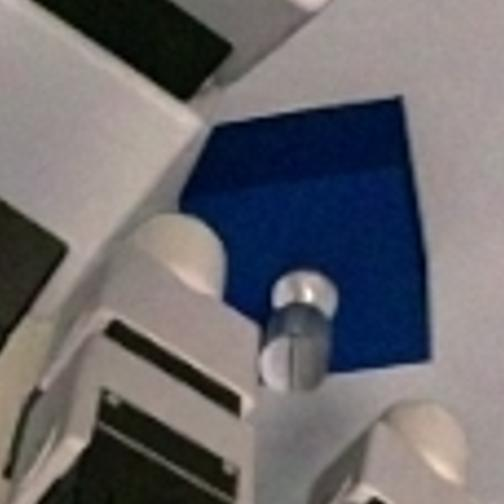

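Emit:
execute_actions(
  actions=[
    [[0,0,0.002,0,0,0,-0.75,0.23,-0.58,-0.7,0,0,0,0,-0.758,-0.23,-0.58,-0.7,0,0,0,0,0.5,0.5,0,0,0.0045,0,0,0,-0.758,0.23,-0.58,-0.7,0,0,0,0,-0.75,-0.23,-0.58,-0.7,0,0,0,0,0.5,0.5]],
    [[0,0,0,0,0,0,-0.75,0.23,-0.58,-0.7,0,0,0,0,-0.758,-0.23,-0.58,-0.7,0,0,0,0,0.5,0.5,0,0,0,0,0,0,-0.758,0.23,-0.58,-0.7,0,0,0,0,-0.75,-0.23,-0.58,-0.7,0,0,0,0,0.5,0.5],[0,0,0,0,0,0,-0.67,0.23,-0.58,-0.7,0,0,0,0,-0.838,-0.23,-0.58,-0.7,0,0,0,0,0.5,0.5,0,0,0,0,0,0,-0.838,0.23,-0.58,-0.7,0,0,0,0,-0.67,-0.23,-0.58,-0.7,0,0,0,0,0.5,0.5]],
  ],
)

Scene clock: 371.37 s.
left_arm: end_effector_position=(+0.5683, -0.3434, +0.4207) hand_goal=(-0.670, +0.230, -0.580, -0.700, +0.000, +0.000, +0.000, +0.000, -0.838, -0.230, -0.580, -0.700, +0.000, +0.000, +0.000, +0.000) hand_measured=(-0.682, +0.102, -0.582, -0.700, +0.002, -0.004, +0.000, -0.002, -0.822, -0.110, -0.578, -0.700, -0.006, +0.000, +0.000, +0.002) hand_current_ma=(-13, -333, -1, +0, +1, -4, +0, -1, +21, +303, +1, +0, -5, +0, +0, +1) hand_state=(goal, blocked, goal, goal, goal, goal, goal, goal, goal, blocked, goal, goal, goal, goal, goal, goal) hand_current_limit=0.50 hand_speed=0.50 end_effector_quat_wxyz=(+0.000, +1.000, -0.017, +0.000) | right_arm: end_effector_position=(+0.6413, +0.0646, +0.4300) hand_goal=(-0.838, +0.230, -0.580, -0.700, +0.000, +0.000, +0.000, +0.000, -0.670, -0.230, -0.580, -0.700, +0.000, +0.000, +0.000, +0.000) hand_measured=(-0.822, +0.104, -0.578, -0.700, +0.002, -0.004, +0.002, -0.002, -0.682, -0.108, -0.582, -0.700, -0.006, +0.000, +0.000, +0.002) hand_current_ma=(+15, -275, +0, +0, +0, -2, +0, +0, -9, +262, +0, +0, -3, +0, +0, +1) hand_state=(goal, blocked, goal, goal, goal, goal, goal, goal, goal, blocked, goal, goal, goal, goal, goal, goal) hand_current_limit=0.50 hand_speed=0.50 end_effector_quat_wxyz=(+0.000, +0.439, +0.899, +0.000)
Joint positions: left_arm=[-3.359 -1.825 -1.121 -1.767 1.57 1.387] | right_arm=[-0.186 -1.428 1.232 -1.376 -1.571 -0.849]
Joint torques (N m): left_arm=[10.71 28.8 26.23 3.05 -2.76 -2.07] | right_arm=[-5.29 -31.29 -29.01 -3.58 1.65 -2.68]
Wrist force (N): left_arm=[-0.3 -0.2 0.1] | right_arm=[0.3 -0.1 -1.0]
Wrist torque (N m): left_arm=[0.04 0.08 -0.01] | right_arm=[0.17 0.01 0.18]
Wrist force, peak (N): left_arm=[0.7 -0.7 -12.3] | right_arm=[0.2 0.3 -16.3]
Hand target: left_arm +0.5683, -0.3434, +0.4207; +0.000, +1.000, -0.017, +0.000 | right_arm +0.6414, +0.0646, +0.4300; +0.000, +0.439, +0.899, +0.000
Off the commanded pose: left_arm 0.000 m, 0 deg | right_arm 0.000 m, 0 deg.

Emit:
execute_actions(
  actions=[
    [[0,0,0,0,0,0,-0.67,0,-0.58,-0.7,0,0,0,0,-0.838,0,-0.58,-0.7,0,0,0,0,0.5,0.5,0,0,0,0,0,0,-0.838,0,-0.58,-0.7,0,0,0,0,-0.67,0,-0.58,-0.7,0,0,0,0,0.5,0.5],[0,0,0.0009,0,0,0,-0.75,0,-0.58,-0.7,0,0,0,0,-0.758,0,-0.58,-0.7,0,0,0,0,0.5,0.5,0,0,0.0009,0,0,0,-0.758,0,-0.58,-0.7,0,0,0,0,-0.75,0,-0.58,-0.7,0,0,0,0,0.5,0.5],[0,0,0.0009,0,0,0,-0.75,0,-0.58,-0.7,0,0,0,0,-0.758,0,-0.58,-0.7,0,0,0,0,0.5,0.5,0,0,0.0009,0,0,0,-0.758,0,-0.58,-0.7,0,0,0,0,-0.75,0,-0.58,-0.7,0,0,0,0,0.5,0.5],[0,0,0.0009,0,0,0,-0.75,0.23,-0.58,-0.7,0,0,0,0,-0.758,-0.23,-0.58,-0.7,0,0,0,0,0.5,0.5,0,0,0.0009,0,0,0,-0.758,0.23,-0.58,-0.7,0,0,0,0,-0.75,-0.23,-0.58,-0.7,0,0,0,0,0.5,0.5],[0,0,0.0009,0,0,0,-0.75,0.23,-0.58,-0.7,0,0,0,0,-0.758,-0.23,-0.58,-0.7,0,0,0,0,0.5,0.5,0,0,0.0009,0,0,0,-0.758,0.23,-0.58,-0.7,0,0,0,0,-0.75,-0.23,-0.58,-0.7,0,0,0,0,0.5,0.5],[0,0,0.0009,0,0,0,-0.67,0.23,-0.58,-0.7,0,0,0,0,-0.838,-0.23,-0.58,-0.7,0,0,0,0,0.5,0.5,0,0,0.0009,0,0,0,-0.838,0.23,-0.58,-0.7,0,0,0,0,-0.67,-0.23,-0.58,-0.7,0,0,0,0,0.5,0.5]],
    [[0,0,0,0,0,0,-0.67,0,-0.58,-0.7,0,0,0,0,-0.838,0,-0.58,-0.7,0,0,0,0,0.5,0.5,0,0,0,0,0,0,-0.838,0,-0.58,-0.7,0,0,0,0,-0.67,0,-0.58,-0.7,0,0,0,0,0.5,0.5],[0,0,0.0009,0,0,0,-0.75,0,-0.58,-0.7,0,0,0,0,-0.758,0,-0.58,-0.7,0,0,0,0,0.5,0.5,0,0,0.0009,0,0,0,-0.758,0,-0.58,-0.7,0,0,0,0,-0.75,0,-0.58,-0.7,0,0,0,0,0.5,0.5],[0,0,0.0009,0,0,0,-0.75,0,-0.58,-0.7,0,0,0,0,-0.758,0,-0.58,-0.7,0,0,0,0,0.5,0.5,0,0,0.0009,0,0,0,-0.758,0,-0.58,-0.7,0,0,0,0,-0.75,0,-0.58,-0.7,0,0,0,0,0.5,0.5],[0,0,0.0009,0,0,0,-0.75,0.23,-0.58,-0.7,0,0,0,0,-0.758,-0.23,-0.58,-0.7,0,0,0,0,0.5,0.5,0,0,0.0009,0,0,0,-0.758,0.23,-0.58,-0.7,0,0,0,0,-0.75,-0.23,-0.58,-0.7,0,0,0,0,0.5,0.5],[0,0,0.0009,0,0,0,-0.75,0.23,-0.58,-0.7,0,0,0,0,-0.758,-0.23,-0.58,-0.7,0,0,0,0,0.5,0.5,0,0,0.0009,0,0,0,-0.758,0.23,-0.58,-0.7,0,0,0,0,-0.75,-0.23,-0.58,-0.7,0,0,0,0,0.5,0.5],[0,0,0.0009,0,0,0,-0.67,0.23,-0.58,-0.7,0,0,0,0,-0.838,-0.23,-0.58,-0.7,0,0,0,0,0.5,0.5,0,0,0.0009,0,0,0,-0.838,0.23,-0.58,-0.7,0,0,0,0,-0.67,-0.23,-0.58,-0.7,0,0,0,0,0.5,0.5]],
    [[0,0,0,0,0,0,-0.67,0,-0.58,-0.7,0,0,0,0,-0.838,0,-0.58,-0.7,0,0,0,0,0.5,0.5,0,0,0,0,0,0,-0.838,0,-0.58,-0.7,0,0,0,0,-0.67,0,-0.58,-0.7,0,0,0,0,0.5,0.5],[0,0,0.0009,0,0,0,-0.75,0,-0.58,-0.7,0,0,0,0,-0.758,0,-0.58,-0.7,0,0,0,0,0.5,0.5,0,0,0.0009,0,0,0,-0.758,0,-0.58,-0.7,0,0,0,0,-0.75,0,-0.58,-0.7,0,0,0,0,0.5,0.5],[0,0,0.0009,0,0,0,-0.75,0,-0.58,-0.7,0,0,0,0,-0.758,0,-0.58,-0.7,0,0,0,0,0.5,0.5,0,0,0.0009,0,0,0,-0.758,0,-0.58,-0.7,0,0,0,0,-0.75,0,-0.58,-0.7,0,0,0,0,0.5,0.5],[0,0,0.0009,0,0,0,-0.75,0.23,-0.58,-0.7,0,0,0,0,-0.758,-0.23,-0.58,-0.7,0,0,0,0,0.5,0.5,0,0,0.0009,0,0,0,-0.758,0.23,-0.58,-0.7,0,0,0,0,-0.75,-0.23,-0.58,-0.7,0,0,0,0,0.5,0.5],[0,0,0.0009,0,0,0,-0.75,0.23,-0.58,-0.7,0,0,0,0,-0.758,-0.23,-0.58,-0.7,0,0,0,0,0.5,0.5,0,0,0.0009,0,0,0,-0.758,0.23,-0.58,-0.7,0,0,0,0,-0.75,-0.23,-0.58,-0.7,0,0,0,0,0.5,0.5],[0,0,0.0009,0,0,0,-0.67,0.23,-0.58,-0.7,0,0,0,0,-0.838,-0.23,-0.58,-0.7,0,0,0,0,0.5,0.5,0,0,0.0009,0,0,0,-0.838,0.23,-0.58,-0.7,0,0,0,0,-0.67,-0.23,-0.58,-0.7,0,0,0,0,0.5,0.5]],
    [[0,0,0,0,0,0,-0.67,0,-0.58,-0.7,0,0,0,0,-0.838,0,-0.58,-0.7,0,0,0,0,0.5,0.5,0,0,0,0,0,0,-0.838,0,-0.58,-0.7,0,0,0,0,-0.67,0,-0.58,-0.7,0,0,0,0,0.5,0.5],[0,0,0.0009,0,0,0,-0.75,0,-0.58,-0.7,0,0,0,0,-0.758,0,-0.58,-0.7,0,0,0,0,0.5,0.5,0,0,0.0009,0,0,0,-0.758,0,-0.58,-0.7,0,0,0,0,-0.75,0,-0.58,-0.7,0,0,0,0,0.5,0.5],[0,0,0.0009,0,0,0,-0.75,0,-0.58,-0.7,0,0,0,0,-0.758,0,-0.58,-0.7,0,0,0,0,0.5,0.5,0,0,0.0009,0,0,0,-0.758,0,-0.58,-0.7,0,0,0,0,-0.75,0,-0.58,-0.7,0,0,0,0,0.5,0.5],[0,0,0.0009,0,0,0,-0.75,0.23,-0.58,-0.7,0,0,0,0,-0.758,-0.23,-0.58,-0.7,0,0,0,0,0.5,0.5,0,0,0.0009,0,0,0,-0.758,0.23,-0.58,-0.7,0,0,0,0,-0.75,-0.23,-0.58,-0.7,0,0,0,0,0.5,0.5],[0,0,0.0009,0,0,0,-0.75,0.23,-0.58,-0.7,0,0,0,0,-0.758,-0.23,-0.58,-0.7,0,0,0,0,0.5,0.5,0,0,0.0009,0,0,0,-0.758,0.23,-0.58,-0.7,0,0,0,0,-0.75,-0.23,-0.58,-0.7,0,0,0,0,0.5,0.5],[0,0,0.0009,0,0,0,-0.67,0.23,-0.58,-0.7,0,0,0,0,-0.838,-0.23,-0.58,-0.7,0,0,0,0,0.5,0.5,0,0,0.0009,0,0,0,-0.838,0.23,-0.58,-0.7,0,0,0,0,-0.67,-0.23,-0.58,-0.7,0,0,0,0,0.5,0.5]],
  ],
)

Scene clock: 375.77 s.
left_arm: end_effector_position=(+0.5684, -0.3434, +0.4186) hand_goal=(-0.670, +0.230, -0.580, -0.700, +0.000, +0.000, +0.000, +0.000, -0.838, -0.230, -0.580, -0.700, +0.000, +0.000, +0.000, +0.000) hand_measured=(-0.682, +0.102, -0.582, -0.700, +0.002, -0.004, +0.000, -0.002, -0.822, -0.110, -0.578, -0.700, -0.006, +0.000, +0.000, +0.002) hand_current_ma=(-13, -331, +0, +0, +1, -4, +0, -1, +22, +300, +1, +0, -5, +0, +0, +1) hand_state=(goal, blocked, goal, goal, goal, goal, goal, goal, goal, blocked, goal, goal, goal, goal, goal, goal) hand_current_limit=0.50 hand_speed=0.50 end_effector_quat_wxyz=(+0.000, +1.000, -0.017, +0.000) | right_arm: end_effector_position=(+0.6414, +0.0646, +0.4278) hand_goal=(-0.838, +0.230, -0.580, -0.700, +0.000, +0.000, +0.000, +0.000, -0.670, -0.230, -0.580, -0.700, +0.000, +0.000, +0.000, +0.000) hand_measured=(-0.822, +0.106, -0.578, -0.700, +0.002, -0.004, +0.002, -0.002, -0.682, -0.108, -0.582, -0.700, -0.006, +0.000, +0.000, +0.002) hand_current_ma=(+14, -270, +0, +0, +0, -2, +0, +0, -9, +265, +0, +0, -3, +0, +0, +1) hand_state=(goal, blocked, goal, goal, goal, goal, goal, goal, goal, blocked, goal, goal, goal, goal, goal, goal) hand_current_limit=0.50 hand_speed=0.50 end_effector_quat_wxyz=(+0.000, +0.439, +0.899, +0.000)
Joint positions: left_arm=[-3.359 -1.824 -1.128 -1.761 1.57 1.387] | right_arm=[-0.186 -1.429 1.239 -1.382 -1.571 -0.849]
Joint torques (N m): left_arm=[2.61 41.42 8.3 4.64 -1.85 -1.91] | right_arm=[-3.73 -41.9 -15.57 -4.48 0.97 -2.63]
Wrist force (N): left_arm=[-0.3 -0.5 0.0] | right_arm=[0.1 0.0 -1.0]
Wrist torque (N m): left_arm=[0.00 0.08 0.01] | right_arm=[0.19 0.03 0.18]
Wrist force, peak (N): left_arm=[0.0 -0.6 1.9] | right_arm=[0.4 -0.2 -1.3]
Hand target: left_arm +0.5683, -0.3434, +0.4186; +0.000, +1.000, -0.017, +0.000 | right_arm +0.6414, +0.0646, +0.4278; +0.000, +0.439, +0.899, +0.000
Off the commanded pose: left_arm 0.000 m, 0 deg | right_arm 0.000 m, 0 deg.

Emit:
execute_actions(
  actions=[
    [[0,0,0,0,0,0,-0.67,0,-0.58,-0.7,0,0,0,0,-0.838,0,-0.58,-0.7,0,0,0,0,0.5,0.5,0,0,0,0,0,0,-0.838,0,-0.58,-0.7,0,0,0,0,-0.67,0,-0.58,-0.7,0,0,0,0,0.5,0.5],[0,0,0.0009,0,0,0,-0.75,0,-0.58,-0.7,0,0,0,0,-0.758,0,-0.58,-0.7,0,0,0,0,0.5,0.5,0,0,0.0009,0,0,0,-0.758,0,-0.58,-0.7,0,0,0,0,-0.75,0,-0.58,-0.7,0,0,0,0,0.5,0.5],[0,0,0.0009,0,0,0,-0.75,0,-0.58,-0.7,0,0,0,0,-0.758,0,-0.58,-0.7,0,0,0,0,0.5,0.5,0,0,0.0009,0,0,0,-0.758,0,-0.58,-0.7,0,0,0,0,-0.75,0,-0.58,-0.7,0,0,0,0,0.5,0.5],[0,0,0.0009,0,0,0,-0.75,0.23,-0.58,-0.7,0,0,0,0,-0.758,-0.23,-0.58,-0.7,0,0,0,0,0.5,0.5,0,0,0.0009,0,0,0,-0.758,0.23,-0.58,-0.7,0,0,0,0,-0.75,-0.23,-0.58,-0.7,0,0,0,0,0.5,0.5],[0,0,0.0009,0,0,0,-0.75,0.23,-0.58,-0.7,0,0,0,0,-0.758,-0.23,-0.58,-0.7,0,0,0,0,0.5,0.5,0,0,0.0009,0,0,0,-0.758,0.23,-0.58,-0.7,0,0,0,0,-0.75,-0.23,-0.58,-0.7,0,0,0,0,0.5,0.5],[0,0,0.0009,0,0,0,-0.67,0.23,-0.58,-0.7,0,0,0,0,-0.838,-0.23,-0.58,-0.7,0,0,0,0,0.5,0.5,0,0,0.0009,0,0,0,-0.838,0.23,-0.58,-0.7,0,0,0,0,-0.67,-0.23,-0.58,-0.7,0,0,0,0,0.5,0.5]],
    [[0,0,0,0,0,0,-0.67,0,-0.58,-0.7,0,0,0,0,-0.838,0,-0.58,-0.7,0,0,0,0,0.5,0.5,0,0,0,0,0,0,-0.838,0,-0.58,-0.7,0,0,0,0,-0.67,0,-0.58,-0.7,0,0,0,0,0.5,0.5],[0,0,0.0009,0,0,0,-0.75,0,-0.58,-0.7,0,0,0,0,-0.758,0,-0.58,-0.7,0,0,0,0,0.5,0.5,0,0,0.0009,0,0,0,-0.758,0,-0.58,-0.7,0,0,0,0,-0.75,0,-0.58,-0.7,0,0,0,0,0.5,0.5],[0,0,0.0009,0,0,0,-0.75,0,-0.58,-0.7,0,0,0,0,-0.758,0,-0.58,-0.7,0,0,0,0,0.5,0.5,0,0,0.0009,0,0,0,-0.758,0,-0.58,-0.7,0,0,0,0,-0.75,0,-0.58,-0.7,0,0,0,0,0.5,0.5],[0,0,0.0009,0,0,0,-0.75,0.23,-0.58,-0.7,0,0,0,0,-0.758,-0.23,-0.58,-0.7,0,0,0,0,0.5,0.5,0,0,0.0009,0,0,0,-0.758,0.23,-0.58,-0.7,0,0,0,0,-0.75,-0.23,-0.58,-0.7,0,0,0,0,0.5,0.5],[0,0,0.0009,0,0,0,-0.75,0.23,-0.58,-0.7,0,0,0,0,-0.758,-0.23,-0.58,-0.7,0,0,0,0,0.5,0.5,0,0,0.0009,0,0,0,-0.758,0.23,-0.58,-0.7,0,0,0,0,-0.75,-0.23,-0.58,-0.7,0,0,0,0,0.5,0.5],[0,0,0.0009,0,0,0,-0.67,0.23,-0.58,-0.7,0,0,0,0,-0.838,-0.23,-0.58,-0.7,0,0,0,0,0.5,0.5,0,0,0.0009,0,0,0,-0.838,0.23,-0.58,-0.7,0,0,0,0,-0.67,-0.23,-0.58,-0.7,0,0,0,0,0.5,0.5]],
    [[0,0,0,0,0,0,-0.67,0,-0.58,-0.7,0,0,0,0,-0.838,0,-0.58,-0.7,0,0,0,0,0.5,0.5,0,0,0,0,0,0,-0.838,0,-0.58,-0.7,0,0,0,0,-0.67,0,-0.58,-0.7,0,0,0,0,0.5,0.5],[0,0,0.0009,0,0,0,-0.75,0,-0.58,-0.7,0,0,0,0,-0.758,0,-0.58,-0.7,0,0,0,0,0.5,0.5,0,0,0.0009,0,0,0,-0.758,0,-0.58,-0.7,0,0,0,0,-0.75,0,-0.58,-0.7,0,0,0,0,0.5,0.5],[0,0,0.0009,0,0,0,-0.75,0,-0.58,-0.7,0,0,0,0,-0.758,0,-0.58,-0.7,0,0,0,0,0.5,0.5,0,0,0.0009,0,0,0,-0.758,0,-0.58,-0.7,0,0,0,0,-0.75,0,-0.58,-0.7,0,0,0,0,0.5,0.5],[0,0,0.0009,0,0,0,-0.75,0.23,-0.58,-0.7,0,0,0,0,-0.758,-0.23,-0.58,-0.7,0,0,0,0,0.5,0.5,0,0,0.0009,0,0,0,-0.758,0.23,-0.58,-0.7,0,0,0,0,-0.75,-0.23,-0.58,-0.7,0,0,0,0,0.5,0.5],[0,0,0.0009,0,0,0,-0.75,0.23,-0.58,-0.7,0,0,0,0,-0.758,-0.23,-0.58,-0.7,0,0,0,0,0.5,0.5,0,0,0.0009,0,0,0,-0.758,0.23,-0.58,-0.7,0,0,0,0,-0.75,-0.23,-0.58,-0.7,0,0,0,0,0.5,0.5],[0,0,0.0009,0,0,0,-0.67,0.23,-0.58,-0.7,0,0,0,0,-0.838,-0.23,-0.58,-0.7,0,0,0,0,0.5,0.5,0,0,0.0009,0,0,0,-0.838,0.23,-0.58,-0.7,0,0,0,0,-0.67,-0.23,-0.58,-0.7,0,0,0,0,0.5,0.5]],
    [[0,0,0,0,0,0,-0.67,0,-0.58,-0.7,0,0,0,0,-0.838,0,-0.58,-0.7,0,0,0,0,0.5,0.5,0,0,0,0,0,0,-0.838,0,-0.58,-0.7,0,0,0,0,-0.67,0,-0.58,-0.7,0,0,0,0,0.5,0.5],[0,0,0.0009,0,0,0,-0.75,0,-0.58,-0.7,0,0,0,0,-0.758,0,-0.58,-0.7,0,0,0,0,0.5,0.5,0,0,0.0009,0,0,0,-0.758,0,-0.58,-0.7,0,0,0,0,-0.75,0,-0.58,-0.7,0,0,0,0,0.5,0.5],[0,0,0.0009,0,0,0,-0.75,0,-0.58,-0.7,0,0,0,0,-0.758,0,-0.58,-0.7,0,0,0,0,0.5,0.5,0,0,0.0009,0,0,0,-0.758,0,-0.58,-0.7,0,0,0,0,-0.75,0,-0.58,-0.7,0,0,0,0,0.5,0.5],[0,0,0.0009,0,0,0,-0.75,0.23,-0.58,-0.7,0,0,0,0,-0.758,-0.23,-0.58,-0.7,0,0,0,0,0.5,0.5,0,0,0.0009,0,0,0,-0.758,0.23,-0.58,-0.7,0,0,0,0,-0.75,-0.23,-0.58,-0.7,0,0,0,0,0.5,0.5],[0,0,0.0009,0,0,0,-0.75,0.23,-0.58,-0.7,0,0,0,0,-0.758,-0.23,-0.58,-0.7,0,0,0,0,0.5,0.5,0,0,0.0009,0,0,0,-0.758,0.23,-0.58,-0.7,0,0,0,0,-0.75,-0.23,-0.58,-0.7,0,0,0,0,0.5,0.5],[0,0,0.0009,0,0,0,-0.67,0.23,-0.58,-0.7,0,0,0,0,-0.838,-0.23,-0.58,-0.7,0,0,0,0,0.5,0.5,0,0,0.0009,0,0,0,-0.838,0.23,-0.58,-0.7,0,0,0,0,-0.67,-0.23,-0.58,-0.7,0,0,0,0,0.5,0.5]],
    [[0,0,0,0,0,0,-0.67,0,-0.58,-0.7,0,0,0,0,-0.838,0,-0.58,-0.7,0,0,0,0,0.5,0.5,0,0,0,0,0,0,-0.838,0,-0.58,-0.7,0,0,0,0,-0.67,0,-0.58,-0.7,0,0,0,0,0.5,0.5],[0,0,0.0009,0,0,0,-0.75,0,-0.58,-0.7,0,0,0,0,-0.758,0,-0.58,-0.7,0,0,0,0,0.5,0.5,0,0,0.0009,0,0,0,-0.758,0,-0.58,-0.7,0,0,0,0,-0.75,0,-0.58,-0.7,0,0,0,0,0.5,0.5],[0,0,0.0009,0,0,0,-0.75,0,-0.58,-0.7,0,0,0,0,-0.758,0,-0.58,-0.7,0,0,0,0,0.5,0.5,0,0,0.0009,0,0,0,-0.758,0,-0.58,-0.7,0,0,0,0,-0.75,0,-0.58,-0.7,0,0,0,0,0.5,0.5],[0,0,0.0009,0,0,0,-0.75,0.23,-0.58,-0.7,0,0,0,0,-0.758,-0.23,-0.58,-0.7,0,0,0,0,0.5,0.5,0,0,0.0009,0,0,0,-0.758,0.23,-0.58,-0.7,0,0,0,0,-0.75,-0.23,-0.58,-0.7,0,0,0,0,0.5,0.5],[0,0,0.0009,0,0,0,-0.75,0.23,-0.58,-0.7,0,0,0,0,-0.758,-0.23,-0.58,-0.7,0,0,0,0,0.5,0.5,0,0,0.0009,0,0,0,-0.758,0.23,-0.58,-0.7,0,0,0,0,-0.75,-0.23,-0.58,-0.7,0,0,0,0,0.5,0.5],[0,0,0.0009,0,0,0,-0.67,0.23,-0.58,-0.7,0,0,0,0,-0.838,-0.23,-0.58,-0.7,0,0,0,0,0.5,0.5,0,0,0.0009,0,0,0,-0.838,0.23,-0.58,-0.7,0,0,0,0,-0.67,-0.23,-0.58,-0.7,0,0,0,0,0.5,0.5]],
  ],
)

Scene clock: 380.67 s.
left_arm: end_effector_position=(+0.5684, -0.3434, +0.4159) hand_goal=(-0.670, +0.230, -0.580, -0.700, +0.000, +0.000, +0.000, +0.000, -0.838, -0.230, -0.580, -0.700, +0.000, +0.000, +0.000, +0.000) hand_measured=(-0.682, +0.102, -0.582, -0.700, +0.002, -0.004, +0.000, -0.002, -0.822, -0.110, -0.578, -0.700, -0.006, +0.000, +0.000, +0.002) hand_current_ma=(-13, -331, -1, +0, +1, -4, +0, -1, +22, +300, +1, +0, -5, +0, +0, +1) hand_state=(goal, blocked, goal, goal, goal, goal, goal, goal, goal, blocked, goal, goal, goal, goal, goal, goal) hand_current_limit=0.50 hand_speed=0.50 end_effector_quat_wxyz=(+0.000, +1.000, -0.017, +0.000) | right_arm: end_effector_position=(+0.6414, +0.0646, +0.4251) hand_goal=(-0.838, +0.230, -0.580, -0.700, +0.000, +0.000, +0.000, +0.000, -0.670, -0.230, -0.580, -0.700, +0.000, +0.000, +0.000, +0.000) hand_measured=(-0.822, +0.106, -0.578, -0.700, +0.002, -0.004, +0.002, -0.002, -0.682, -0.108, -0.582, -0.700, -0.006, +0.000, +0.000, +0.002) hand_current_ma=(+14, -269, +0, +0, +0, -2, +0, +0, -9, +266, +0, +0, -3, +0, +0, +1) hand_state=(goal, blocked, goal, goal, goal, goal, goal, goal, goal, blocked, goal, goal, goal, goal, goal, goal) hand_current_limit=0.50 hand_speed=0.50 end_effector_quat_wxyz=(+0.000, +0.439, +0.899, +0.000)
Joint positions: left_arm=[-3.359 -1.822 -1.136 -1.754 1.57 1.387] | right_arm=[-0.186 -1.43 1.248 -1.389 -1.571 -0.849]
Joint torques (N m): left_arm=[-10.1 41.17 9.14 4.57 -0.14 -2.03] | right_arm=[-0.82 -42.26 -16.06 -4.41 -0.43 -2.16]
Wrist force (N): left_arm=[-0.3 -0.5 0.0] | right_arm=[0.4 0.0 -0.7]
Wrist torque (N m): left_arm=[0.01 0.07 0.01] | right_arm=[0.17 0.00 0.19]
Wrist force, peak (N): left_arm=[-0.4 -0.7 3.1] | right_arm=[0.4 -0.1 2.0]
Hand target: left_arm +0.5683, -0.3434, +0.4159; +0.000, +1.000, -0.017, +0.000 | right_arm +0.6414, +0.0646, +0.4251; +0.000, +0.439, +0.899, +0.000
Off the commanded pose: left_arm 0.000 m, 0 deg | right_arm 0.000 m, 0 deg.

Emit:
execute_actions(
  actions=[
    [[0,0,0,0,0,0,-0.67,0,-0.58,-0.7,0,0,0,0,-0.838,0,-0.58,-0.7,0,0,0,0,0.5,0.5,0,0,0,0,0,0,-0.838,0,-0.58,-0.7,0,0,0,0,-0.67,0,-0.58,-0.7,0,0,0,0,0.5,0.5],[0,0,0.0006,0,0,0,-0.75,0,-0.58,-0.7,0,0,0,0,-0.758,0,-0.58,-0.7,0,0,0,0,0.5,0.5,0,0,0.0009,0,0,0,-0.758,0,-0.58,-0.7,0,0,0,0,-0.75,0,-0.58,-0.7,0,0,0,0,0.5,0.5],[0,0,0.0006,0,0,0,-0.75,0,-0.58,-0.7,0,0,0,0,-0.758,0,-0.58,-0.7,0,0,0,0,0.5,0.5,0,0,0.0009,0,0,0,-0.758,0,-0.58,-0.7,0,0,0,0,-0.75,0,-0.58,-0.7,0,0,0,0,0.5,0.5],[0,0,0.0006,0,0,0,-0.75,0.23,-0.58,-0.7,0,0,0,0,-0.758,-0.23,-0.58,-0.7,0,0,0,0,0.5,0.5,0,0,0.0009,0,0,0,-0.758,0.23,-0.58,-0.7,0,0,0,0,-0.75,-0.23,-0.58,-0.7,0,0,0,0,0.5,0.5],[0,0,0.0006,0,0,0,-0.75,0.23,-0.58,-0.7,0,0,0,0,-0.758,-0.23,-0.58,-0.7,0,0,0,0,0.5,0.5,0,0,0.0009,0,0,0,-0.758,0.23,-0.58,-0.7,0,0,0,0,-0.75,-0.23,-0.58,-0.7,0,0,0,0,0.5,0.5],[0,0,0.0006,0,0,0,-0.67,0.23,-0.58,-0.7,0,0,0,0,-0.838,-0.23,-0.58,-0.7,0,0,0,0,0.5,0.5,0,0,0.0009,0,0,0,-0.838,0.23,-0.58,-0.7,0,0,0,0,-0.67,-0.23,-0.58,-0.7,0,0,0,0,0.5,0.5]],
    [[0,0,0,0,0,0,-0.67,0,-0.58,-0.7,0,0,0,0,-0.838,0,-0.58,-0.7,0,0,0,0,0.5,0.5,0,0,0,0,0,0,-0.838,0,-0.58,-0.7,0,0,0,0,-0.67,0,-0.58,-0.7,0,0,0,0,0.5,0.5],[0,0,0.0006,0,0,0,-0.75,0,-0.58,-0.7,0,0,0,0,-0.758,0,-0.58,-0.7,0,0,0,0,0.5,0.5,0,0,0.0009,0,0,0,-0.758,0,-0.58,-0.7,0,0,0,0,-0.75,0,-0.58,-0.7,0,0,0,0,0.5,0.5],[0,0,0.0006,0,0,0,-0.75,0,-0.58,-0.7,0,0,0,0,-0.758,0,-0.58,-0.7,0,0,0,0,0.5,0.5,0,0,0.0009,0,0,0,-0.758,0,-0.58,-0.7,0,0,0,0,-0.75,0,-0.58,-0.7,0,0,0,0,0.5,0.5],[0,0,0.0006,0,0,0,-0.75,0.23,-0.58,-0.7,0,0,0,0,-0.758,-0.23,-0.58,-0.7,0,0,0,0,0.5,0.5,0,0,0.0009,0,0,0,-0.758,0.23,-0.58,-0.7,0,0,0,0,-0.75,-0.23,-0.58,-0.7,0,0,0,0,0.5,0.5],[0,0,0.0006,0,0,0,-0.75,0.23,-0.58,-0.7,0,0,0,0,-0.758,-0.23,-0.58,-0.7,0,0,0,0,0.5,0.5,0,0,0.0009,0,0,0,-0.758,0.23,-0.58,-0.7,0,0,0,0,-0.75,-0.23,-0.58,-0.7,0,0,0,0,0.5,0.5],[0,0,0.0006,0,0,0,-0.67,0.23,-0.58,-0.7,0,0,0,0,-0.838,-0.23,-0.58,-0.7,0,0,0,0,0.5,0.5,0,0,0.0009,0,0,0,-0.838,0.23,-0.58,-0.7,0,0,0,0,-0.67,-0.23,-0.58,-0.7,0,0,0,0,0.5,0.5]],
    [[0,0,0,0,0,0,-0.67,0,-0.58,-0.7,0,0,0,0,-0.838,0,-0.58,-0.7,0,0,0,0,0.5,0.5,0,0,0,0,0,0,-0.838,0,-0.58,-0.7,0,0,0,0,-0.67,0,-0.58,-0.7,0,0,0,0,0.5,0.5],[0,0,0.0006,0,0,0,-0.75,0,-0.58,-0.7,0,0,0,0,-0.758,0,-0.58,-0.7,0,0,0,0,0.5,0.5,0,0,0.0009,0,0,0,-0.758,0,-0.58,-0.7,0,0,0,0,-0.75,0,-0.58,-0.7,0,0,0,0,0.5,0.5],[0,0,0.0006,0,0,0,-0.75,0,-0.58,-0.7,0,0,0,0,-0.758,0,-0.58,-0.7,0,0,0,0,0.5,0.5,0,0,0.0009,0,0,0,-0.758,0,-0.58,-0.7,0,0,0,0,-0.75,0,-0.58,-0.7,0,0,0,0,0.5,0.5],[0,0,0.0006,0,0,0,-0.75,0.23,-0.58,-0.7,0,0,0,0,-0.758,-0.23,-0.58,-0.7,0,0,0,0,0.5,0.5,0,0,0.0009,0,0,0,-0.758,0.23,-0.58,-0.7,0,0,0,0,-0.75,-0.23,-0.58,-0.7,0,0,0,0,0.5,0.5],[0,0,0.0006,0,0,0,-0.75,0.23,-0.58,-0.7,0,0,0,0,-0.758,-0.23,-0.58,-0.7,0,0,0,0,0.5,0.5,0,0,0.0009,0,0,0,-0.758,0.23,-0.58,-0.7,0,0,0,0,-0.75,-0.23,-0.58,-0.7,0,0,0,0,0.5,0.5],[0,0,0.0006,0,0,0,-0.67,0.23,-0.58,-0.7,0,0,0,0,-0.838,-0.23,-0.58,-0.7,0,0,0,0,0.5,0.5,0,0,0.0009,0,0,0,-0.838,0.23,-0.58,-0.7,0,0,0,0,-0.67,-0.23,-0.58,-0.7,0,0,0,0,0.5,0.5]],
    [[0,0,0,0,0,0,-0.67,0,-0.58,-0.7,0,0,0,0,-0.838,0,-0.58,-0.7,0,0,0,0,0.5,0.5,0,0,0,0,0,0,-0.838,0,-0.58,-0.7,0,0,0,0,-0.67,0,-0.58,-0.7,0,0,0,0,0.5,0.5],[0,0,0.0006,0,0,0,-0.75,0,-0.58,-0.7,0,0,0,0,-0.758,0,-0.58,-0.7,0,0,0,0,0.5,0.5,0,0,0.0009,0,0,0,-0.758,0,-0.58,-0.7,0,0,0,0,-0.75,0,-0.58,-0.7,0,0,0,0,0.5,0.5],[0,0,0.0006,0,0,0,-0.75,0,-0.58,-0.7,0,0,0,0,-0.758,0,-0.58,-0.7,0,0,0,0,0.5,0.5,0,0,0.0009,0,0,0,-0.758,0,-0.58,-0.7,0,0,0,0,-0.75,0,-0.58,-0.7,0,0,0,0,0.5,0.5],[0,0,0.0006,0,0,0,-0.75,0.23,-0.58,-0.7,0,0,0,0,-0.758,-0.23,-0.58,-0.7,0,0,0,0,0.5,0.5,0,0,0.0009,0,0,0,-0.758,0.23,-0.58,-0.7,0,0,0,0,-0.75,-0.23,-0.58,-0.7,0,0,0,0,0.5,0.5],[0,0,0.0006,0,0,0,-0.75,0.23,-0.58,-0.7,0,0,0,0,-0.758,-0.23,-0.58,-0.7,0,0,0,0,0.5,0.5,0,0,0.0009,0,0,0,-0.758,0.23,-0.58,-0.7,0,0,0,0,-0.75,-0.23,-0.58,-0.7,0,0,0,0,0.5,0.5],[0,0,0.0006,0,0,0,-0.67,0.23,-0.58,-0.7,0,0,0,0,-0.838,-0.23,-0.58,-0.7,0,0,0,0,0.5,0.5,0,0,0.0009,0,0,0,-0.838,0.23,-0.58,-0.7,0,0,0,0,-0.67,-0.23,-0.58,-0.7,0,0,0,0,0.5,0.5]],
  ],
)

Scene clock: 384.70 s.
left_arm: end_effector_position=(+0.5683, -0.3434, +0.4144) hand_goal=(-0.670, +0.230, -0.580, -0.700, +0.000, +0.000, +0.000, +0.000, -0.838, -0.230, -0.580, -0.700, +0.000, +0.000, +0.000, +0.000) hand_measured=(-0.682, +0.102, -0.582, -0.700, +0.002, -0.004, +0.000, -0.002, -0.822, -0.110, -0.578, -0.700, -0.006, +0.000, +0.000, +0.002) hand_current_ma=(-13, -330, -1, +0, +1, -4, +0, -1, +23, +302, +1, +0, -5, +0, +0, +1) hand_state=(goal, blocked, goal, goal, goal, goal, goal, goal, goal, blocked, goal, goal, goal, goal, goal, goal) hand_current_limit=0.50 hand_speed=0.50 end_effector_quat_wxyz=(+0.000, +1.000, -0.017, +0.000) | right_arm: end_effector_position=(+0.6414, +0.0646, +0.4230) hand_goal=(-0.838, +0.230, -0.580, -0.700, +0.000, +0.000, +0.000, +0.000, -0.670, -0.230, -0.580, -0.700, +0.000, +0.000, +0.000, +0.000) hand_measured=(-0.822, +0.106, -0.578, -0.700, +0.002, -0.004, +0.002, -0.002, -0.682, -0.108, -0.582, -0.700, -0.006, +0.000, +0.000, +0.002) hand_current_ma=(+14, -269, +0, +0, +0, -2, +0, +0, -9, +265, +0, +0, -3, +0, +0, +1) hand_state=(goal, blocked, goal, goal, goal, goal, goal, goal, goal, blocked, goal, goal, goal, goal, goal, goal) hand_current_limit=0.50 hand_speed=0.50 end_effector_quat_wxyz=(+0.000, +0.439, +0.899, +0.000)
Joint positions: left_arm=[-3.359 -1.822 -1.141 -1.75 1.57 1.387] | right_arm=[-0.186 -1.431 1.254 -1.395 -1.571 -0.849]
Joint torques (N m): left_arm=[-10.16 40.5 9.93 4.53 0.97 -1.92] | right_arm=[1.57 -41.77 -16.02 -4.41 -0.45 -1.68]
Wrist force (N): left_arm=[-0.2 -0.4 0.0] | right_arm=[0.3 0.2 -1.1]
Wrist torque (N m): left_arm=[0.00 0.07 0.01] | right_arm=[0.22 0.00 0.20]
Wrist force, peak (N): left_arm=[-0.2 -0.9 3.4] | right_arm=[0.3 0.1 1.7]
Hand target: left_arm +0.5683, -0.3434, +0.4144; +0.000, +1.000, -0.017, +0.000 | right_arm +0.6414, +0.0646, +0.4230; +0.000, +0.439, +0.899, +0.000
Off the commanded pose: left_arm 0.000 m, 0 deg | right_arm 0.000 m, 0 deg.

Emit:
execute_actions(
  actions=[],
  cameras=["cam_left_wrist"],
)

Emit:
zoom_image(
  camera="cam_left_wrist",
  region=[300, 200, 360, 260],
)

Scene clock: 384.93 s.
left_arm: end_effector_position=(+0.5683, -0.3434, +0.4144) hand_goal=(-0.670, +0.230, -0.580, -0.700, +0.000, +0.000, +0.000, +0.000, -0.838, -0.230, -0.580, -0.700, +0.000, +0.000, +0.000, +0.000) hand_measured=(-0.682, +0.102, -0.582, -0.700, +0.002, -0.004, +0.000, -0.002, -0.822, -0.110, -0.578, -0.700, -0.006, +0.000, +0.000, +0.002) hand_current_ma=(-13, -330, -1, +0, +1, -4, +0, -1, +23, +302, +1, +0, -5, +0, +0, +1) hand_state=(goal, blocked, goal, goal, goal, goal, goal, goal, goal, blocked, goal, goal, goal, goal, goal, goal) hand_current_limit=0.50 hand_speed=0.50 end_effector_quat_wxyz=(+0.000, +1.000, -0.017, +0.000) | right_arm: end_effector_position=(+0.6414, +0.0646, +0.4230) hand_goal=(-0.838, +0.230, -0.580, -0.700, +0.000, +0.000, +0.000, +0.000, -0.670, -0.230, -0.580, -0.700, +0.000, +0.000, +0.000, +0.000) hand_measured=(-0.822, +0.106, -0.578, -0.700, +0.002, -0.004, +0.002, -0.002, -0.682, -0.108, -0.582, -0.700, -0.006, +0.000, +0.000, +0.002) hand_current_ma=(+14, -269, +0, +0, +0, -2, +0, +0, -9, +265, +0, +0, -3, +0, +0, +1) hand_state=(goal, blocked, goal, goal, goal, goal, goal, goal, goal, blocked, goal, goal, goal, goal, goal, goal) hand_current_limit=0.50 hand_speed=0.50 end_effector_quat_wxyz=(+0.000, +0.439, +0.899, +0.000)
Joint positions: left_arm=[-3.359 -1.822 -1.141 -1.75 1.57 1.387] | right_arm=[-0.186 -1.431 1.254 -1.395 -1.571 -0.849]
Joint velocities: within noise
Joint torques (N m): left_arm=[-10.92 40.31 9.59 4.46 1.02 -1.92] | right_arm=[1.83 -41.83 -15.78 -4.49 -0.56 -1.67]
Wrist force (N): left_arm=[-0.6 -0.3 0.2] | right_arm=[0.1 0.1 -0.9]
Wrist torque (N m): left_arm=[0.02 0.12 -0.02] | right_arm=[0.20 0.03 0.18]
Wrist force, peak (N): left_arm=[-0.5 -0.5 0.0] | right_arm=[0.2 0.1 -1.2]
Hand target: left_arm +0.5683, -0.3434, +0.4144; +0.000, +1.000, -0.017, +0.000 | right_arm +0.6414, +0.0646, +0.4230; +0.000, +0.439, +0.899, +0.000
Off the commanded pose: left_arm 0.000 m, 0 deg | right_arm 0.000 m, 0 deg.
camera_calibration:
cam_left_wrist: T_world_to_cam=[[-0.732507, 0.680751, -0.00342124, 0.624843], [0.43343, 0.470246, 0.76877, -0.451059], [0.52495, 0.561646, -0.639517, 0.285489], [0, 0, 0, 1]] pos_world=[0.503337, -0.373598, 0.531473]
Images, in order (width x height): cam_left_wrist 616x616.

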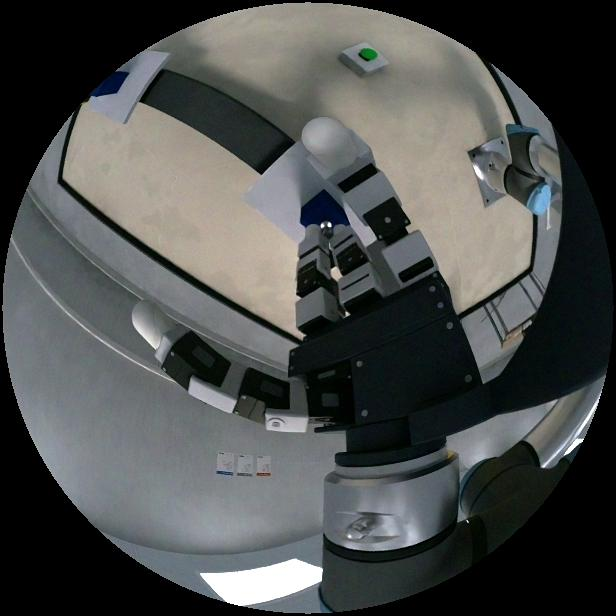

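Scaled by 8.400 from the camera's 616x616 image, which has a finer 880x880 frame.

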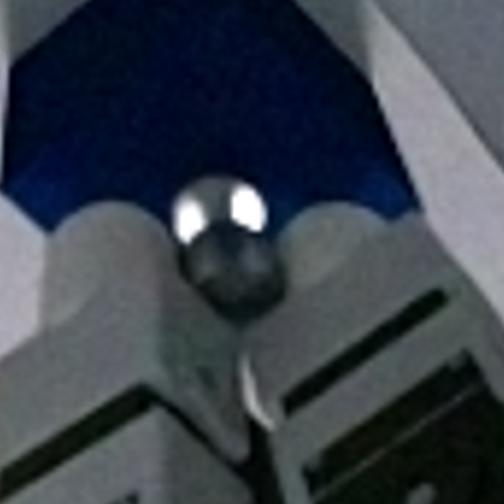

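Emit:
execute_actions(
  actions=[
    [[0,0,0,0,0,0,-0.67,0,-0.58,-0.7,0,0,0,0,-0.838,0,-0.58,-0.7,0,0,0,0,0.5,0.5,0,0,0,0,0,0,-0.838,0,-0.58,-0.7,0,0,0,0,-0.67,0,-0.58,-0.7,0,0,0,0,0.5,0.5],[0,0,0.0006,0,0,0,-0.75,0,-0.58,-0.7,0,0,0,0,-0.758,0,-0.58,-0.7,0,0,0,0,0.5,0.5,0,0,0.0009,0,0,0,-0.758,0,-0.58,-0.7,0,0,0,0,-0.75,0,-0.58,-0.7,0,0,0,0,0.5,0.5],[0,0,0.0006,0,0,0,-0.75,0,-0.58,-0.7,0,0,0,0,-0.758,0,-0.58,-0.7,0,0,0,0,0.5,0.5,0,0,0.0009,0,0,0,-0.758,0,-0.58,-0.7,0,0,0,0,-0.75,0,-0.58,-0.7,0,0,0,0,0.5,0.5],[0,0,0.0006,0,0,0,-0.75,0.23,-0.58,-0.7,0,0,0,0,-0.758,-0.23,-0.58,-0.7,0,0,0,0,0.5,0.5,0,0,0.0009,0,0,0,-0.758,0.23,-0.58,-0.7,0,0,0,0,-0.75,-0.23,-0.58,-0.7,0,0,0,0,0.5,0.5],[0,0,0.0006,0,0,0,-0.75,0.23,-0.58,-0.7,0,0,0,0,-0.758,-0.23,-0.58,-0.7,0,0,0,0,0.5,0.5,0,0,0.0009,0,0,0,-0.758,0.23,-0.58,-0.7,0,0,0,0,-0.75,-0.23,-0.58,-0.7,0,0,0,0,0.5,0.5],[0,0,0.0006,0,0,0,-0.67,0.23,-0.58,-0.7,0,0,0,0,-0.838,-0.23,-0.58,-0.7,0,0,0,0,0.5,0.5,0,0,0.0009,0,0,0,-0.838,0.23,-0.58,-0.7,0,0,0,0,-0.67,-0.23,-0.58,-0.7,0,0,0,0,0.5,0.5]],
    [[0,0,0,0,0,0,-0.67,0,-0.58,-0.7,0,0,0,0,-0.838,0,-0.58,-0.7,0,0,0,0,0.5,0.5,0,0,0,0,0,0,-0.838,0,-0.58,-0.7,0,0,0,0,-0.67,0,-0.58,-0.7,0,0,0,0,0.5,0.5],[0,0,0.0006,0,0,0,-0.75,0,-0.58,-0.7,0,0,0,0,-0.758,0,-0.58,-0.7,0,0,0,0,0.5,0.5,0,0,0.0009,0,0,0,-0.758,0,-0.58,-0.7,0,0,0,0,-0.75,0,-0.58,-0.7,0,0,0,0,0.5,0.5],[0,0,0.0006,0,0,0,-0.75,0,-0.58,-0.7,0,0,0,0,-0.758,0,-0.58,-0.7,0,0,0,0,0.5,0.5,0,0,0.0009,0,0,0,-0.758,0,-0.58,-0.7,0,0,0,0,-0.75,0,-0.58,-0.7,0,0,0,0,0.5,0.5],[0,0,0.0006,0,0,0,-0.75,0.23,-0.58,-0.7,0,0,0,0,-0.758,-0.23,-0.58,-0.7,0,0,0,0,0.5,0.5,0,0,0.0009,0,0,0,-0.758,0.23,-0.58,-0.7,0,0,0,0,-0.75,-0.23,-0.58,-0.7,0,0,0,0,0.5,0.5],[0,0,0.0006,0,0,0,-0.75,0.23,-0.58,-0.7,0,0,0,0,-0.758,-0.23,-0.58,-0.7,0,0,0,0,0.5,0.5,0,0,0.0009,0,0,0,-0.758,0.23,-0.58,-0.7,0,0,0,0,-0.75,-0.23,-0.58,-0.7,0,0,0,0,0.5,0.5],[0,0,0.0006,0,0,0,-0.67,0.23,-0.58,-0.7,0,0,0,0,-0.838,-0.23,-0.58,-0.7,0,0,0,0,0.5,0.5,0,0,0.0009,0,0,0,-0.838,0.23,-0.58,-0.7,0,0,0,0,-0.67,-0.23,-0.58,-0.7,0,0,0,0,0.5,0.5]],
    [[0,0,0,0,0,0,-0.67,0,-0.58,-0.7,0,0,0,0,-0.838,0,-0.58,-0.7,0,0,0,0,0.5,0.5,0,0,0,0,0,0,-0.838,0,-0.58,-0.7,0,0,0,0,-0.67,0,-0.58,-0.7,0,0,0,0,0.5,0.5],[0,0,0,0,0,0,-0.75,0,-0.58,-0.7,0,0,0,0,-0.758,0,-0.58,-0.7,0,0,0,0,0.5,0.5,0,0,0.0009,0,0,0,-0.758,0,-0.58,-0.7,0,0,0,0,-0.75,0,-0.58,-0.7,0,0,0,0,0.5,0.5],[0,0,0,0,0,0,-0.75,0,-0.58,-0.7,0,0,0,0,-0.758,0,-0.58,-0.7,0,0,0,0,0.5,0.5,0,0,0.0009,0,0,0,-0.758,0,-0.58,-0.7,0,0,0,0,-0.75,0,-0.58,-0.7,0,0,0,0,0.5,0.5],[0,0,0,0,0,0,-0.75,0.23,-0.58,-0.7,0,0,0,0,-0.758,-0.23,-0.58,-0.7,0,0,0,0,0.5,0.5,0,0,0.0009,0,0,0,-0.758,0.23,-0.58,-0.7,0,0,0,0,-0.75,-0.23,-0.58,-0.7,0,0,0,0,0.5,0.5],[0,0,0,0,0,0,-0.75,0.23,-0.58,-0.7,0,0,0,0,-0.758,-0.23,-0.58,-0.7,0,0,0,0,0.5,0.5,0,0,0.0009,0,0,0,-0.758,0.23,-0.58,-0.7,0,0,0,0,-0.75,-0.23,-0.58,-0.7,0,0,0,0,0.5,0.5],[0,0,0,0,0,0,-0.67,0.23,-0.58,-0.7,0,0,0,0,-0.838,-0.23,-0.58,-0.7,0,0,0,0,0.5,0.5,0,0,0.0009,0,0,0,-0.838,0.23,-0.58,-0.7,0,0,0,0,-0.67,-0.23,-0.58,-0.7,0,0,0,0,0.5,0.5]],
    [[0,0,0,0,0,0,-0.67,0,-0.58,-0.7,0,0,0,0,-0.838,0,-0.58,-0.7,0,0,0,0,0.5,0.5,0,0,0,0,0,0,-0.838,0,-0.58,-0.7,0,0,0,0,-0.67,0,-0.58,-0.7,0,0,0,0,0.5,0.5],[0,0,0,0,0,0,-0.75,0,-0.58,-0.7,0,0,0,0,-0.758,0,-0.58,-0.7,0,0,0,0,0.5,0.5,0,0,0.0009,0,0,0,-0.758,0,-0.58,-0.7,0,0,0,0,-0.75,0,-0.58,-0.7,0,0,0,0,0.5,0.5],[0,0,0,0,0,0,-0.75,0,-0.58,-0.7,0,0,0,0,-0.758,0,-0.58,-0.7,0,0,0,0,0.5,0.5,0,0,0.0009,0,0,0,-0.758,0,-0.58,-0.7,0,0,0,0,-0.75,0,-0.58,-0.7,0,0,0,0,0.5,0.5],[0,0,0,0,0,0,-0.75,0.23,-0.58,-0.7,0,0,0,0,-0.758,-0.23,-0.58,-0.7,0,0,0,0,0.5,0.5,0,0,0.0009,0,0,0,-0.758,0.23,-0.58,-0.7,0,0,0,0,-0.75,-0.23,-0.58,-0.7,0,0,0,0,0.5,0.5],[0,0,0,0,0,0,-0.75,0.23,-0.58,-0.7,0,0,0,0,-0.758,-0.23,-0.58,-0.7,0,0,0,0,0.5,0.5,0,0,0.0009,0,0,0,-0.758,0.23,-0.58,-0.7,0,0,0,0,-0.75,-0.23,-0.58,-0.7,0,0,0,0,0.5,0.5],[0,0,0,0,0,0,-0.67,0.23,-0.58,-0.7,0,0,0,0,-0.838,-0.23,-0.58,-0.7,0,0,0,0,0.5,0.5,0,0,0.0009,0,0,0,-0.838,0.23,-0.58,-0.7,0,0,0,0,-0.67,-0.23,-0.58,-0.7,0,0,0,0,0.5,0.5]],
    [[0,0,0,0,0,0,-0.67,0,-0.58,-0.7,0,0,0,0,-0.838,0,-0.58,-0.7,0,0,0,0,0.5,0.5,0,0,0,0,0,0,-0.838,0,-0.58,-0.7,0,0,0,0,-0.67,0,-0.58,-0.7,0,0,0,0,0.5,0.5],[0,0,0,0,0,0,-0.75,0,-0.58,-0.7,0,0,0,0,-0.758,0,-0.58,-0.7,0,0,0,0,0.5,0.5,0,0,0.0009,0,0,0,-0.758,0,-0.58,-0.7,0,0,0,0,-0.75,0,-0.58,-0.7,0,0,0,0,0.5,0.5],[0,0,0,0,0,0,-0.75,0,-0.58,-0.7,0,0,0,0,-0.758,0,-0.58,-0.7,0,0,0,0,0.5,0.5,0,0,0.0009,0,0,0,-0.758,0,-0.58,-0.7,0,0,0,0,-0.75,0,-0.58,-0.7,0,0,0,0,0.5,0.5],[0,0,0,0,0,0,-0.75,0.23,-0.58,-0.7,0,0,0,0,-0.758,-0.23,-0.58,-0.7,0,0,0,0,0.5,0.5,0,0,0.0009,0,0,0,-0.758,0.23,-0.58,-0.7,0,0,0,0,-0.75,-0.23,-0.58,-0.7,0,0,0,0,0.5,0.5],[0,0,0,0,0,0,-0.75,0.23,-0.58,-0.7,0,0,0,0,-0.758,-0.23,-0.58,-0.7,0,0,0,0,0.5,0.5,0,0,0.0009,0,0,0,-0.758,0.23,-0.58,-0.7,0,0,0,0,-0.75,-0.23,-0.58,-0.7,0,0,0,0,0.5,0.5],[0,0,0,0,0,0,-0.67,0.23,-0.58,-0.7,0,0,0,0,-0.838,-0.23,-0.58,-0.7,0,0,0,0,0.5,0.5,0,0,0.0009,0,0,0,-0.838,0.23,-0.58,-0.7,0,0,0,0,-0.67,-0.23,-0.58,-0.7,0,0,0,0,0.5,0.5]],
  ],
)

Scene clock: 389.97 s.
left_arm: end_effector_position=(+0.5683, -0.3434, +0.4137) hand_goal=(-0.670, +0.230, -0.580, -0.700, +0.000, +0.000, +0.000, +0.000, -0.838, -0.230, -0.580, -0.700, +0.000, +0.000, +0.000, +0.000) hand_measured=(-0.682, +0.102, -0.582, -0.700, +0.002, -0.004, +0.000, -0.002, -0.822, -0.110, -0.578, -0.700, -0.006, +0.000, +0.000, +0.002) hand_current_ma=(-13, -332, -1, +0, +1, -4, +0, -1, +22, +301, +1, +0, -5, +0, +0, +1) hand_state=(goal, blocked, goal, goal, goal, goal, goal, goal, goal, blocked, goal, goal, goal, goal, goal, goal) hand_current_limit=0.50 hand_speed=0.50 end_effector_quat_wxyz=(+0.000, +1.000, -0.017, +0.000) | right_arm: end_effector_position=(+0.6414, +0.0646, +0.4203) hand_goal=(-0.838, +0.230, -0.580, -0.700, +0.000, +0.000, +0.000, +0.000, -0.670, -0.230, -0.580, -0.700, +0.000, +0.000, +0.000, +0.000) hand_measured=(-0.822, +0.106, -0.578, -0.700, +0.002, -0.004, +0.002, -0.002, -0.682, -0.108, -0.582, -0.700, -0.006, +0.000, +0.000, +0.002) hand_current_ma=(+14, -270, +0, +0, +0, -2, +0, +0, -9, +265, +0, +0, -3, +0, +0, +1) hand_state=(goal, blocked, goal, goal, goal, goal, goal, goal, goal, blocked, goal, goal, goal, goal, goal, goal) hand_current_limit=0.50 hand_speed=0.50 end_effector_quat_wxyz=(+0.000, +0.439, +0.899, +0.000)
Joint positions: left_arm=[-3.359 -1.821 -1.143 -1.748 1.57 1.387] | right_arm=[-0.186 -1.432 1.263 -1.402 -1.571 -0.849]
Joint torques (N m): left_arm=[-10.44 38.62 26.47 2.77 2.34 -2.03] | right_arm=[1.82 -41.74 -16 -4.36 -0.34 -0.77]
Wrist force (N): left_arm=[-0.3 -0.4 0.4] | right_arm=[0.4 0.1 -0.8]
Wrist torque (N m): left_arm=[-0.01 0.09 0.00] | right_arm=[0.19 0.00 0.19]
Wrist force, peak (N): left_arm=[-0.3 -0.8 4.8] | right_arm=[0.2 0.1 2.0]
Hand target: left_arm +0.5683, -0.3434, +0.4137; +0.000, +1.000, -0.017, +0.000 | right_arm +0.6414, +0.0646, +0.4203; +0.000, +0.439, +0.899, +0.000
Off the commanded pose: left_arm 0.000 m, 0 deg | right_arm 0.000 m, 0 deg.

Emit:
execute_actions(
  actions=[
    [[0,0,0,0,0,0,-0.67,0,-0.58,-0.7,0,0,0,0,-0.838,0,-0.58,-0.7,0,0,0,0,0.5,0.5,0,0,0,0,0,0,-0.838,0,-0.58,-0.7,0,0,0,0,-0.67,0,-0.58,-0.7,0,0,0,0,0.5,0.5],[0,0,0,0,0,0,-0.75,0,-0.58,-0.7,0,0,0,0,-0.758,0,-0.58,-0.7,0,0,0,0,0.5,0.5,0,0,0.0009,0,0,0,-0.758,0,-0.58,-0.7,0,0,0,0,-0.75,0,-0.58,-0.7,0,0,0,0,0.5,0.5],[0,0,0,0,0,0,-0.75,0,-0.58,-0.7,0,0,0,0,-0.758,0,-0.58,-0.7,0,0,0,0,0.5,0.5,0,0,0.0009,0,0,0,-0.758,0,-0.58,-0.7,0,0,0,0,-0.75,0,-0.58,-0.7,0,0,0,0,0.5,0.5],[0,0,0,0,0,0,-0.75,0.23,-0.58,-0.7,0,0,0,0,-0.758,-0.23,-0.58,-0.7,0,0,0,0,0.5,0.5,0,0,0.0009,0,0,0,-0.758,0.23,-0.58,-0.7,0,0,0,0,-0.75,-0.23,-0.58,-0.7,0,0,0,0,0.5,0.5],[0,0,0,0,0,0,-0.75,0.23,-0.58,-0.7,0,0,0,0,-0.758,-0.23,-0.58,-0.7,0,0,0,0,0.5,0.5,0,0,0.0009,0,0,0,-0.758,0.23,-0.58,-0.7,0,0,0,0,-0.75,-0.23,-0.58,-0.7,0,0,0,0,0.5,0.5],[0,0,0,0,0,0,-0.67,0.23,-0.58,-0.7,0,0,0,0,-0.838,-0.23,-0.58,-0.7,0,0,0,0,0.5,0.5,0,0,0.0009,0,0,0,-0.838,0.23,-0.58,-0.7,0,0,0,0,-0.67,-0.23,-0.58,-0.7,0,0,0,0,0.5,0.5]],
    [[0,0,0,0,0,0,-0.67,0,-0.58,-0.7,0,0,0,0,-0.838,0,-0.58,-0.7,0,0,0,0,0.5,0.5,0,0,0,0,0,0,-0.838,0,-0.58,-0.7,0,0,0,0,-0.67,0,-0.58,-0.7,0,0,0,0,0.5,0.5],[0,0,0,0,0,0,-0.75,0,-0.58,-0.7,0,0,0,0,-0.758,0,-0.58,-0.7,0,0,0,0,0.5,0.5,0,0,0.0009,0,0,0,-0.758,0,-0.58,-0.7,0,0,0,0,-0.75,0,-0.58,-0.7,0,0,0,0,0.5,0.5],[0,0,0,0,0,0,-0.75,0,-0.58,-0.7,0,0,0,0,-0.758,0,-0.58,-0.7,0,0,0,0,0.5,0.5,0,0,0.0009,0,0,0,-0.758,0,-0.58,-0.7,0,0,0,0,-0.75,0,-0.58,-0.7,0,0,0,0,0.5,0.5],[0,0,0,0,0,0,-0.75,0.23,-0.58,-0.7,0,0,0,0,-0.758,-0.23,-0.58,-0.7,0,0,0,0,0.5,0.5,0,0,0.0009,0,0,0,-0.758,0.23,-0.58,-0.7,0,0,0,0,-0.75,-0.23,-0.58,-0.7,0,0,0,0,0.5,0.5],[0,0,0,0,0,0,-0.75,0.23,-0.58,-0.7,0,0,0,0,-0.758,-0.23,-0.58,-0.7,0,0,0,0,0.5,0.5,0,0,0.0009,0,0,0,-0.758,0.23,-0.58,-0.7,0,0,0,0,-0.75,-0.23,-0.58,-0.7,0,0,0,0,0.5,0.5],[0,0,0,0,0,0,-0.67,0.23,-0.58,-0.7,0,0,0,0,-0.838,-0.23,-0.58,-0.7,0,0,0,0,0.5,0.5,0,0,0.0009,0,0,0,-0.838,0.23,-0.58,-0.7,0,0,0,0,-0.67,-0.23,-0.58,-0.7,0,0,0,0,0.5,0.5]],
    [[0,0,0,0,0,0,-0.67,-0.08,-0.58,-0.7,0,0,0,0,-0.838,0.08,-0.58,-0.7,0,0,0,0,0.5,0.5,0,0,0,0,0,0,-0.838,-0.08,-0.58,-0.7,0,0,0,0,-0.67,0.08,-0.58,-0.7,0,0,0,0,0.5,0.5]],
  ],
)

Emit:
move(
  target=[0,0,-0.15,0,0,0,-0.75,-0.08,-0.58,-0.7,0,0,0,0,-0.758,0.08,-0.58,-0.7,0,0,0,0,0.5,0.5,0,0,-0.14,0,0,0,-0.758,-0.08,-0.58,-0.7,0,0,0,0,-0.75,0.08,-0.58,-0.7,0,0,0,0,0.5,0.5],
  speed=0.35,
  cameras=["cam_left_wrist","cam_right_wrist"],
)

Emit:
zoom_image(
  camera="cam_left_wrist",
  region=[290, 180, 370, 260],
)

Emit:
zoom_image(
  camera="cam_right_wrist",
  region=[246, 180, 326, 260],
)

Scene clock: 392.77 s.
left_arm: end_effector_position=(+0.5683, -0.3434, +0.4137) hand_goal=(-0.670, -0.080, -0.580, -0.700, +0.000, +0.000, +0.000, +0.000, -0.838, +0.080, -0.580, -0.700, +0.000, +0.000, +0.000, +0.000) hand_measured=(-0.672, -0.080, -0.582, -0.700, +0.002, -0.004, +0.000, -0.002, -0.830, +0.078, -0.578, -0.700, -0.006, +0.000, +0.000, +0.002) hand_current_ma=(-1, +0, -1, +0, +1, -4, +0, -1, +8, +0, +1, +0, -5, +0, +0, +1) hand_state=(goal, goal, goal, goal, goal, goal, goal, goal, goal, goal, goal, goal, goal, goal, goal, goal) hand_current_limit=0.50 hand_speed=0.50 end_effector_quat_wxyz=(+0.000, +1.000, -0.017, +0.000) | right_arm: end_effector_position=(+0.6414, +0.0646, +0.4192) hand_goal=(-0.838, -0.080, -0.580, -0.700, +0.000, +0.000, +0.000, +0.000, -0.670, +0.080, -0.580, -0.700, +0.000, +0.000, +0.000, +0.000) hand_measured=(-0.832, -0.080, -0.576, -0.698, +0.002, -0.004, +0.002, -0.002, -0.672, +0.080, -0.582, -0.704, -0.006, +0.000, +0.000, +0.002) hand_current_ma=(+3, +0, +1, +1, +0, -2, +0, +0, -1, +0, -1, -1, -3, +0, +0, +1) hand_state=(goal, goal, goal, goal, goal, goal, goal, goal, goal, goal, goal, goal, goal, goal, goal, goal) hand_current_limit=0.50 hand_speed=0.50 end_effector_quat_wxyz=(+0.000, +0.439, +0.899, +0.000)
Joint positions: left_arm=[-3.359 -1.821 -1.143 -1.748 1.57 1.387] | right_arm=[-0.186 -1.433 1.266 -1.405 -1.571 -0.849]
Joint torques (N m): left_arm=[-10.82 31.97 32.81 0.36 2.36 -2.08] | right_arm=[1.93 -38.59 -17.89 -4.32 -0.26 -0.16]
Wrist force (N): left_arm=[-0.5 -0.5 0.0] | right_arm=[0.5 -0.1 -0.9]
Wrist torque (N m): left_arm=[0.01 0.08 -0.01] | right_arm=[0.18 -0.01 0.20]
Wrist force, peak (N): left_arm=[-0.1 -0.4 4.6] | right_arm=[0.2 -0.3 -4.3]
Hand target: left_arm +0.5683, -0.3434, +0.4137; +0.000, +1.000, -0.017, +0.000 | right_arm +0.6414, +0.0646, +0.4192; +0.000, +0.439, +0.899, +0.000
Off the commanded pose: left_arm 0.000 m, 0 deg | right_arm 0.000 m, 0 deg.

Scene clock: 393.93 s.
left_arm: end_effector_position=(+0.5684, -0.3433, +0.5037) hand_goal=(-0.750, -0.080, -0.580, -0.700, +0.000, +0.000, +0.000, +0.000, -0.758, +0.080, -0.580, -0.700, +0.000, +0.000, +0.000, +0.000) hand_measured=(-0.746, -0.080, -0.582, -0.700, +0.002, -0.004, +0.000, -0.002, -0.758, +0.078, -0.578, -0.700, -0.006, +0.000, +0.000, +0.002) hand_current_ma=(+3, +0, +0, +0, +1, -4, +0, -1, +0, +0, +1, +0, -5, +0, +0, +1) hand_state=(goal, goal, goal, goal, goal, goal, goal, goal, goal, goal, goal, goal, goal, goal, goal, goal) hand_current_limit=0.50 hand_speed=0.50 end_effector_quat_wxyz=(+0.000, +1.000, -0.017, +0.000) | right_arm: end_effector_position=(+0.6413, +0.0646, +0.5032) hand_goal=(-0.758, -0.080, -0.580, -0.700, +0.000, +0.000, +0.000, +0.000, -0.750, +0.080, -0.580, -0.700, +0.000, +0.000, +0.000, +0.000) hand_measured=(-0.758, -0.080, -0.578, -0.698, +0.002, -0.004, +0.002, -0.002, -0.746, +0.080, -0.582, -0.702, -0.006, +0.000, +0.000, +0.002) hand_current_ma=(+0, +0, +1, +1, +0, -2, +0, +0, +2, +0, +0, -1, -3, +0, +0, +1) hand_state=(goal, goal, goal, goal, goal, goal, goal, goal, goal, goal, goal, goal, goal, goal, goal, goal) hand_current_limit=0.50 hand_speed=0.50 end_effector_quat_wxyz=(+0.000, +0.439, +0.899, +0.000)
Joint positions: left_arm=[-3.359 -1.9 -0.798 -2.015 1.57 1.387] | right_arm=[-0.186 -1.371 0.969 -1.17 -1.571 -0.849]
Joint torques (N m): left_arm=[-12.4 29.08 33.23 0.1 2.88 2.34] | right_arm=[7.15 -23.65 -29.44 -0.4 -1.31 2.8]
Wrist force (N): left_arm=[-0.2 -0.7 0.2] | right_arm=[0.2 0.1 -0.8]
Wrist torque (N m): left_arm=[-0.03 0.06 0.03] | right_arm=[0.19 0.01 0.16]
Wrist force, peak (N): left_arm=[-0.2 -0.7 1.5] | right_arm=[0.4 0.0 -1.9]
Hand target: left_arm +0.5684, -0.3433, +0.5037; +0.000, +1.000, -0.017, +0.000 | right_arm +0.6413, +0.0646, +0.5032; +0.000, +0.439, +0.899, +0.000
Off the commanded pose: left_arm 0.000 m, 0 deg | right_arm 0.000 m, 0 deg.
move: done
camera_calibration:
cam_left_wrist: T_world_to_cam=[[-0.732507, 0.680751, -0.00342124, 0.625148], [0.43343, 0.470246, 0.76877, -0.519633], [0.52495, 0.561646, -0.639517, 0.342534], [0, 0, 0, 1]] pos_world=[0.503337, -0.373598, 0.620673]
cam_right_wrist: T_world_to_cam=[[0.981868, -0.189475, -0.00592759, -0.581879], [-0.129909, -0.695307, 0.706874, -0.264561], [-0.138056, -0.693287, -0.707314, 0.609296], [0, 0, 0, 1]] pos_world=[0.621077, 0.128214, 0.614526]
Images, in order (width x height): cam_left_wrist 616x616, cam_right_wrist 616x616.

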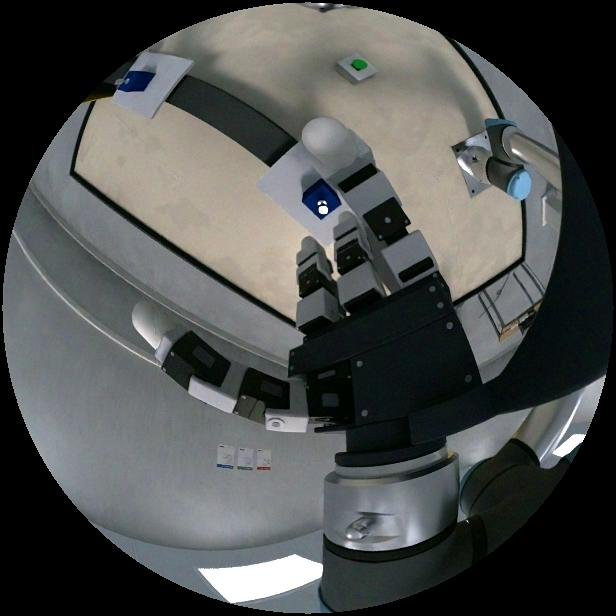

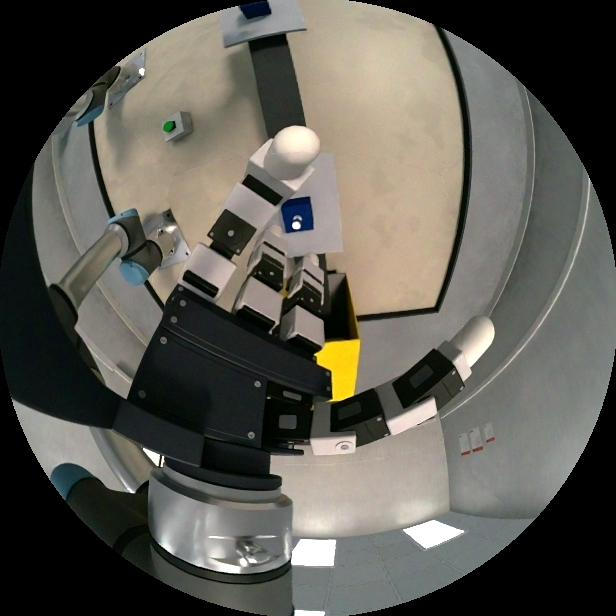

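Scaled by 6.300 from the camera's 616x616 image, which has a finer 880x880 frame.

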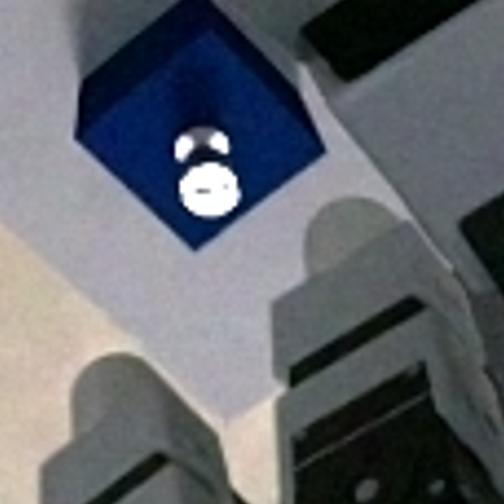

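Scaled by 6.300 from the camera's 616x616 image, which has a finer 880x880 frame.

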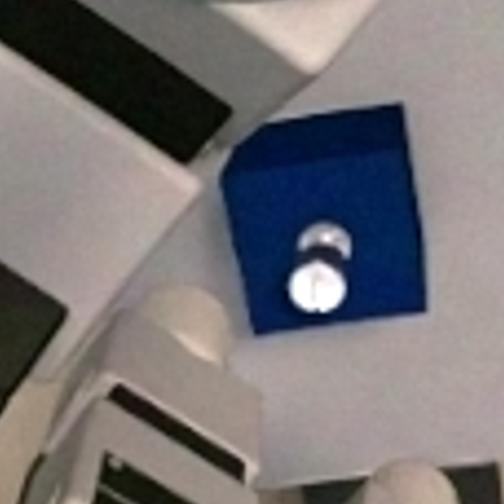

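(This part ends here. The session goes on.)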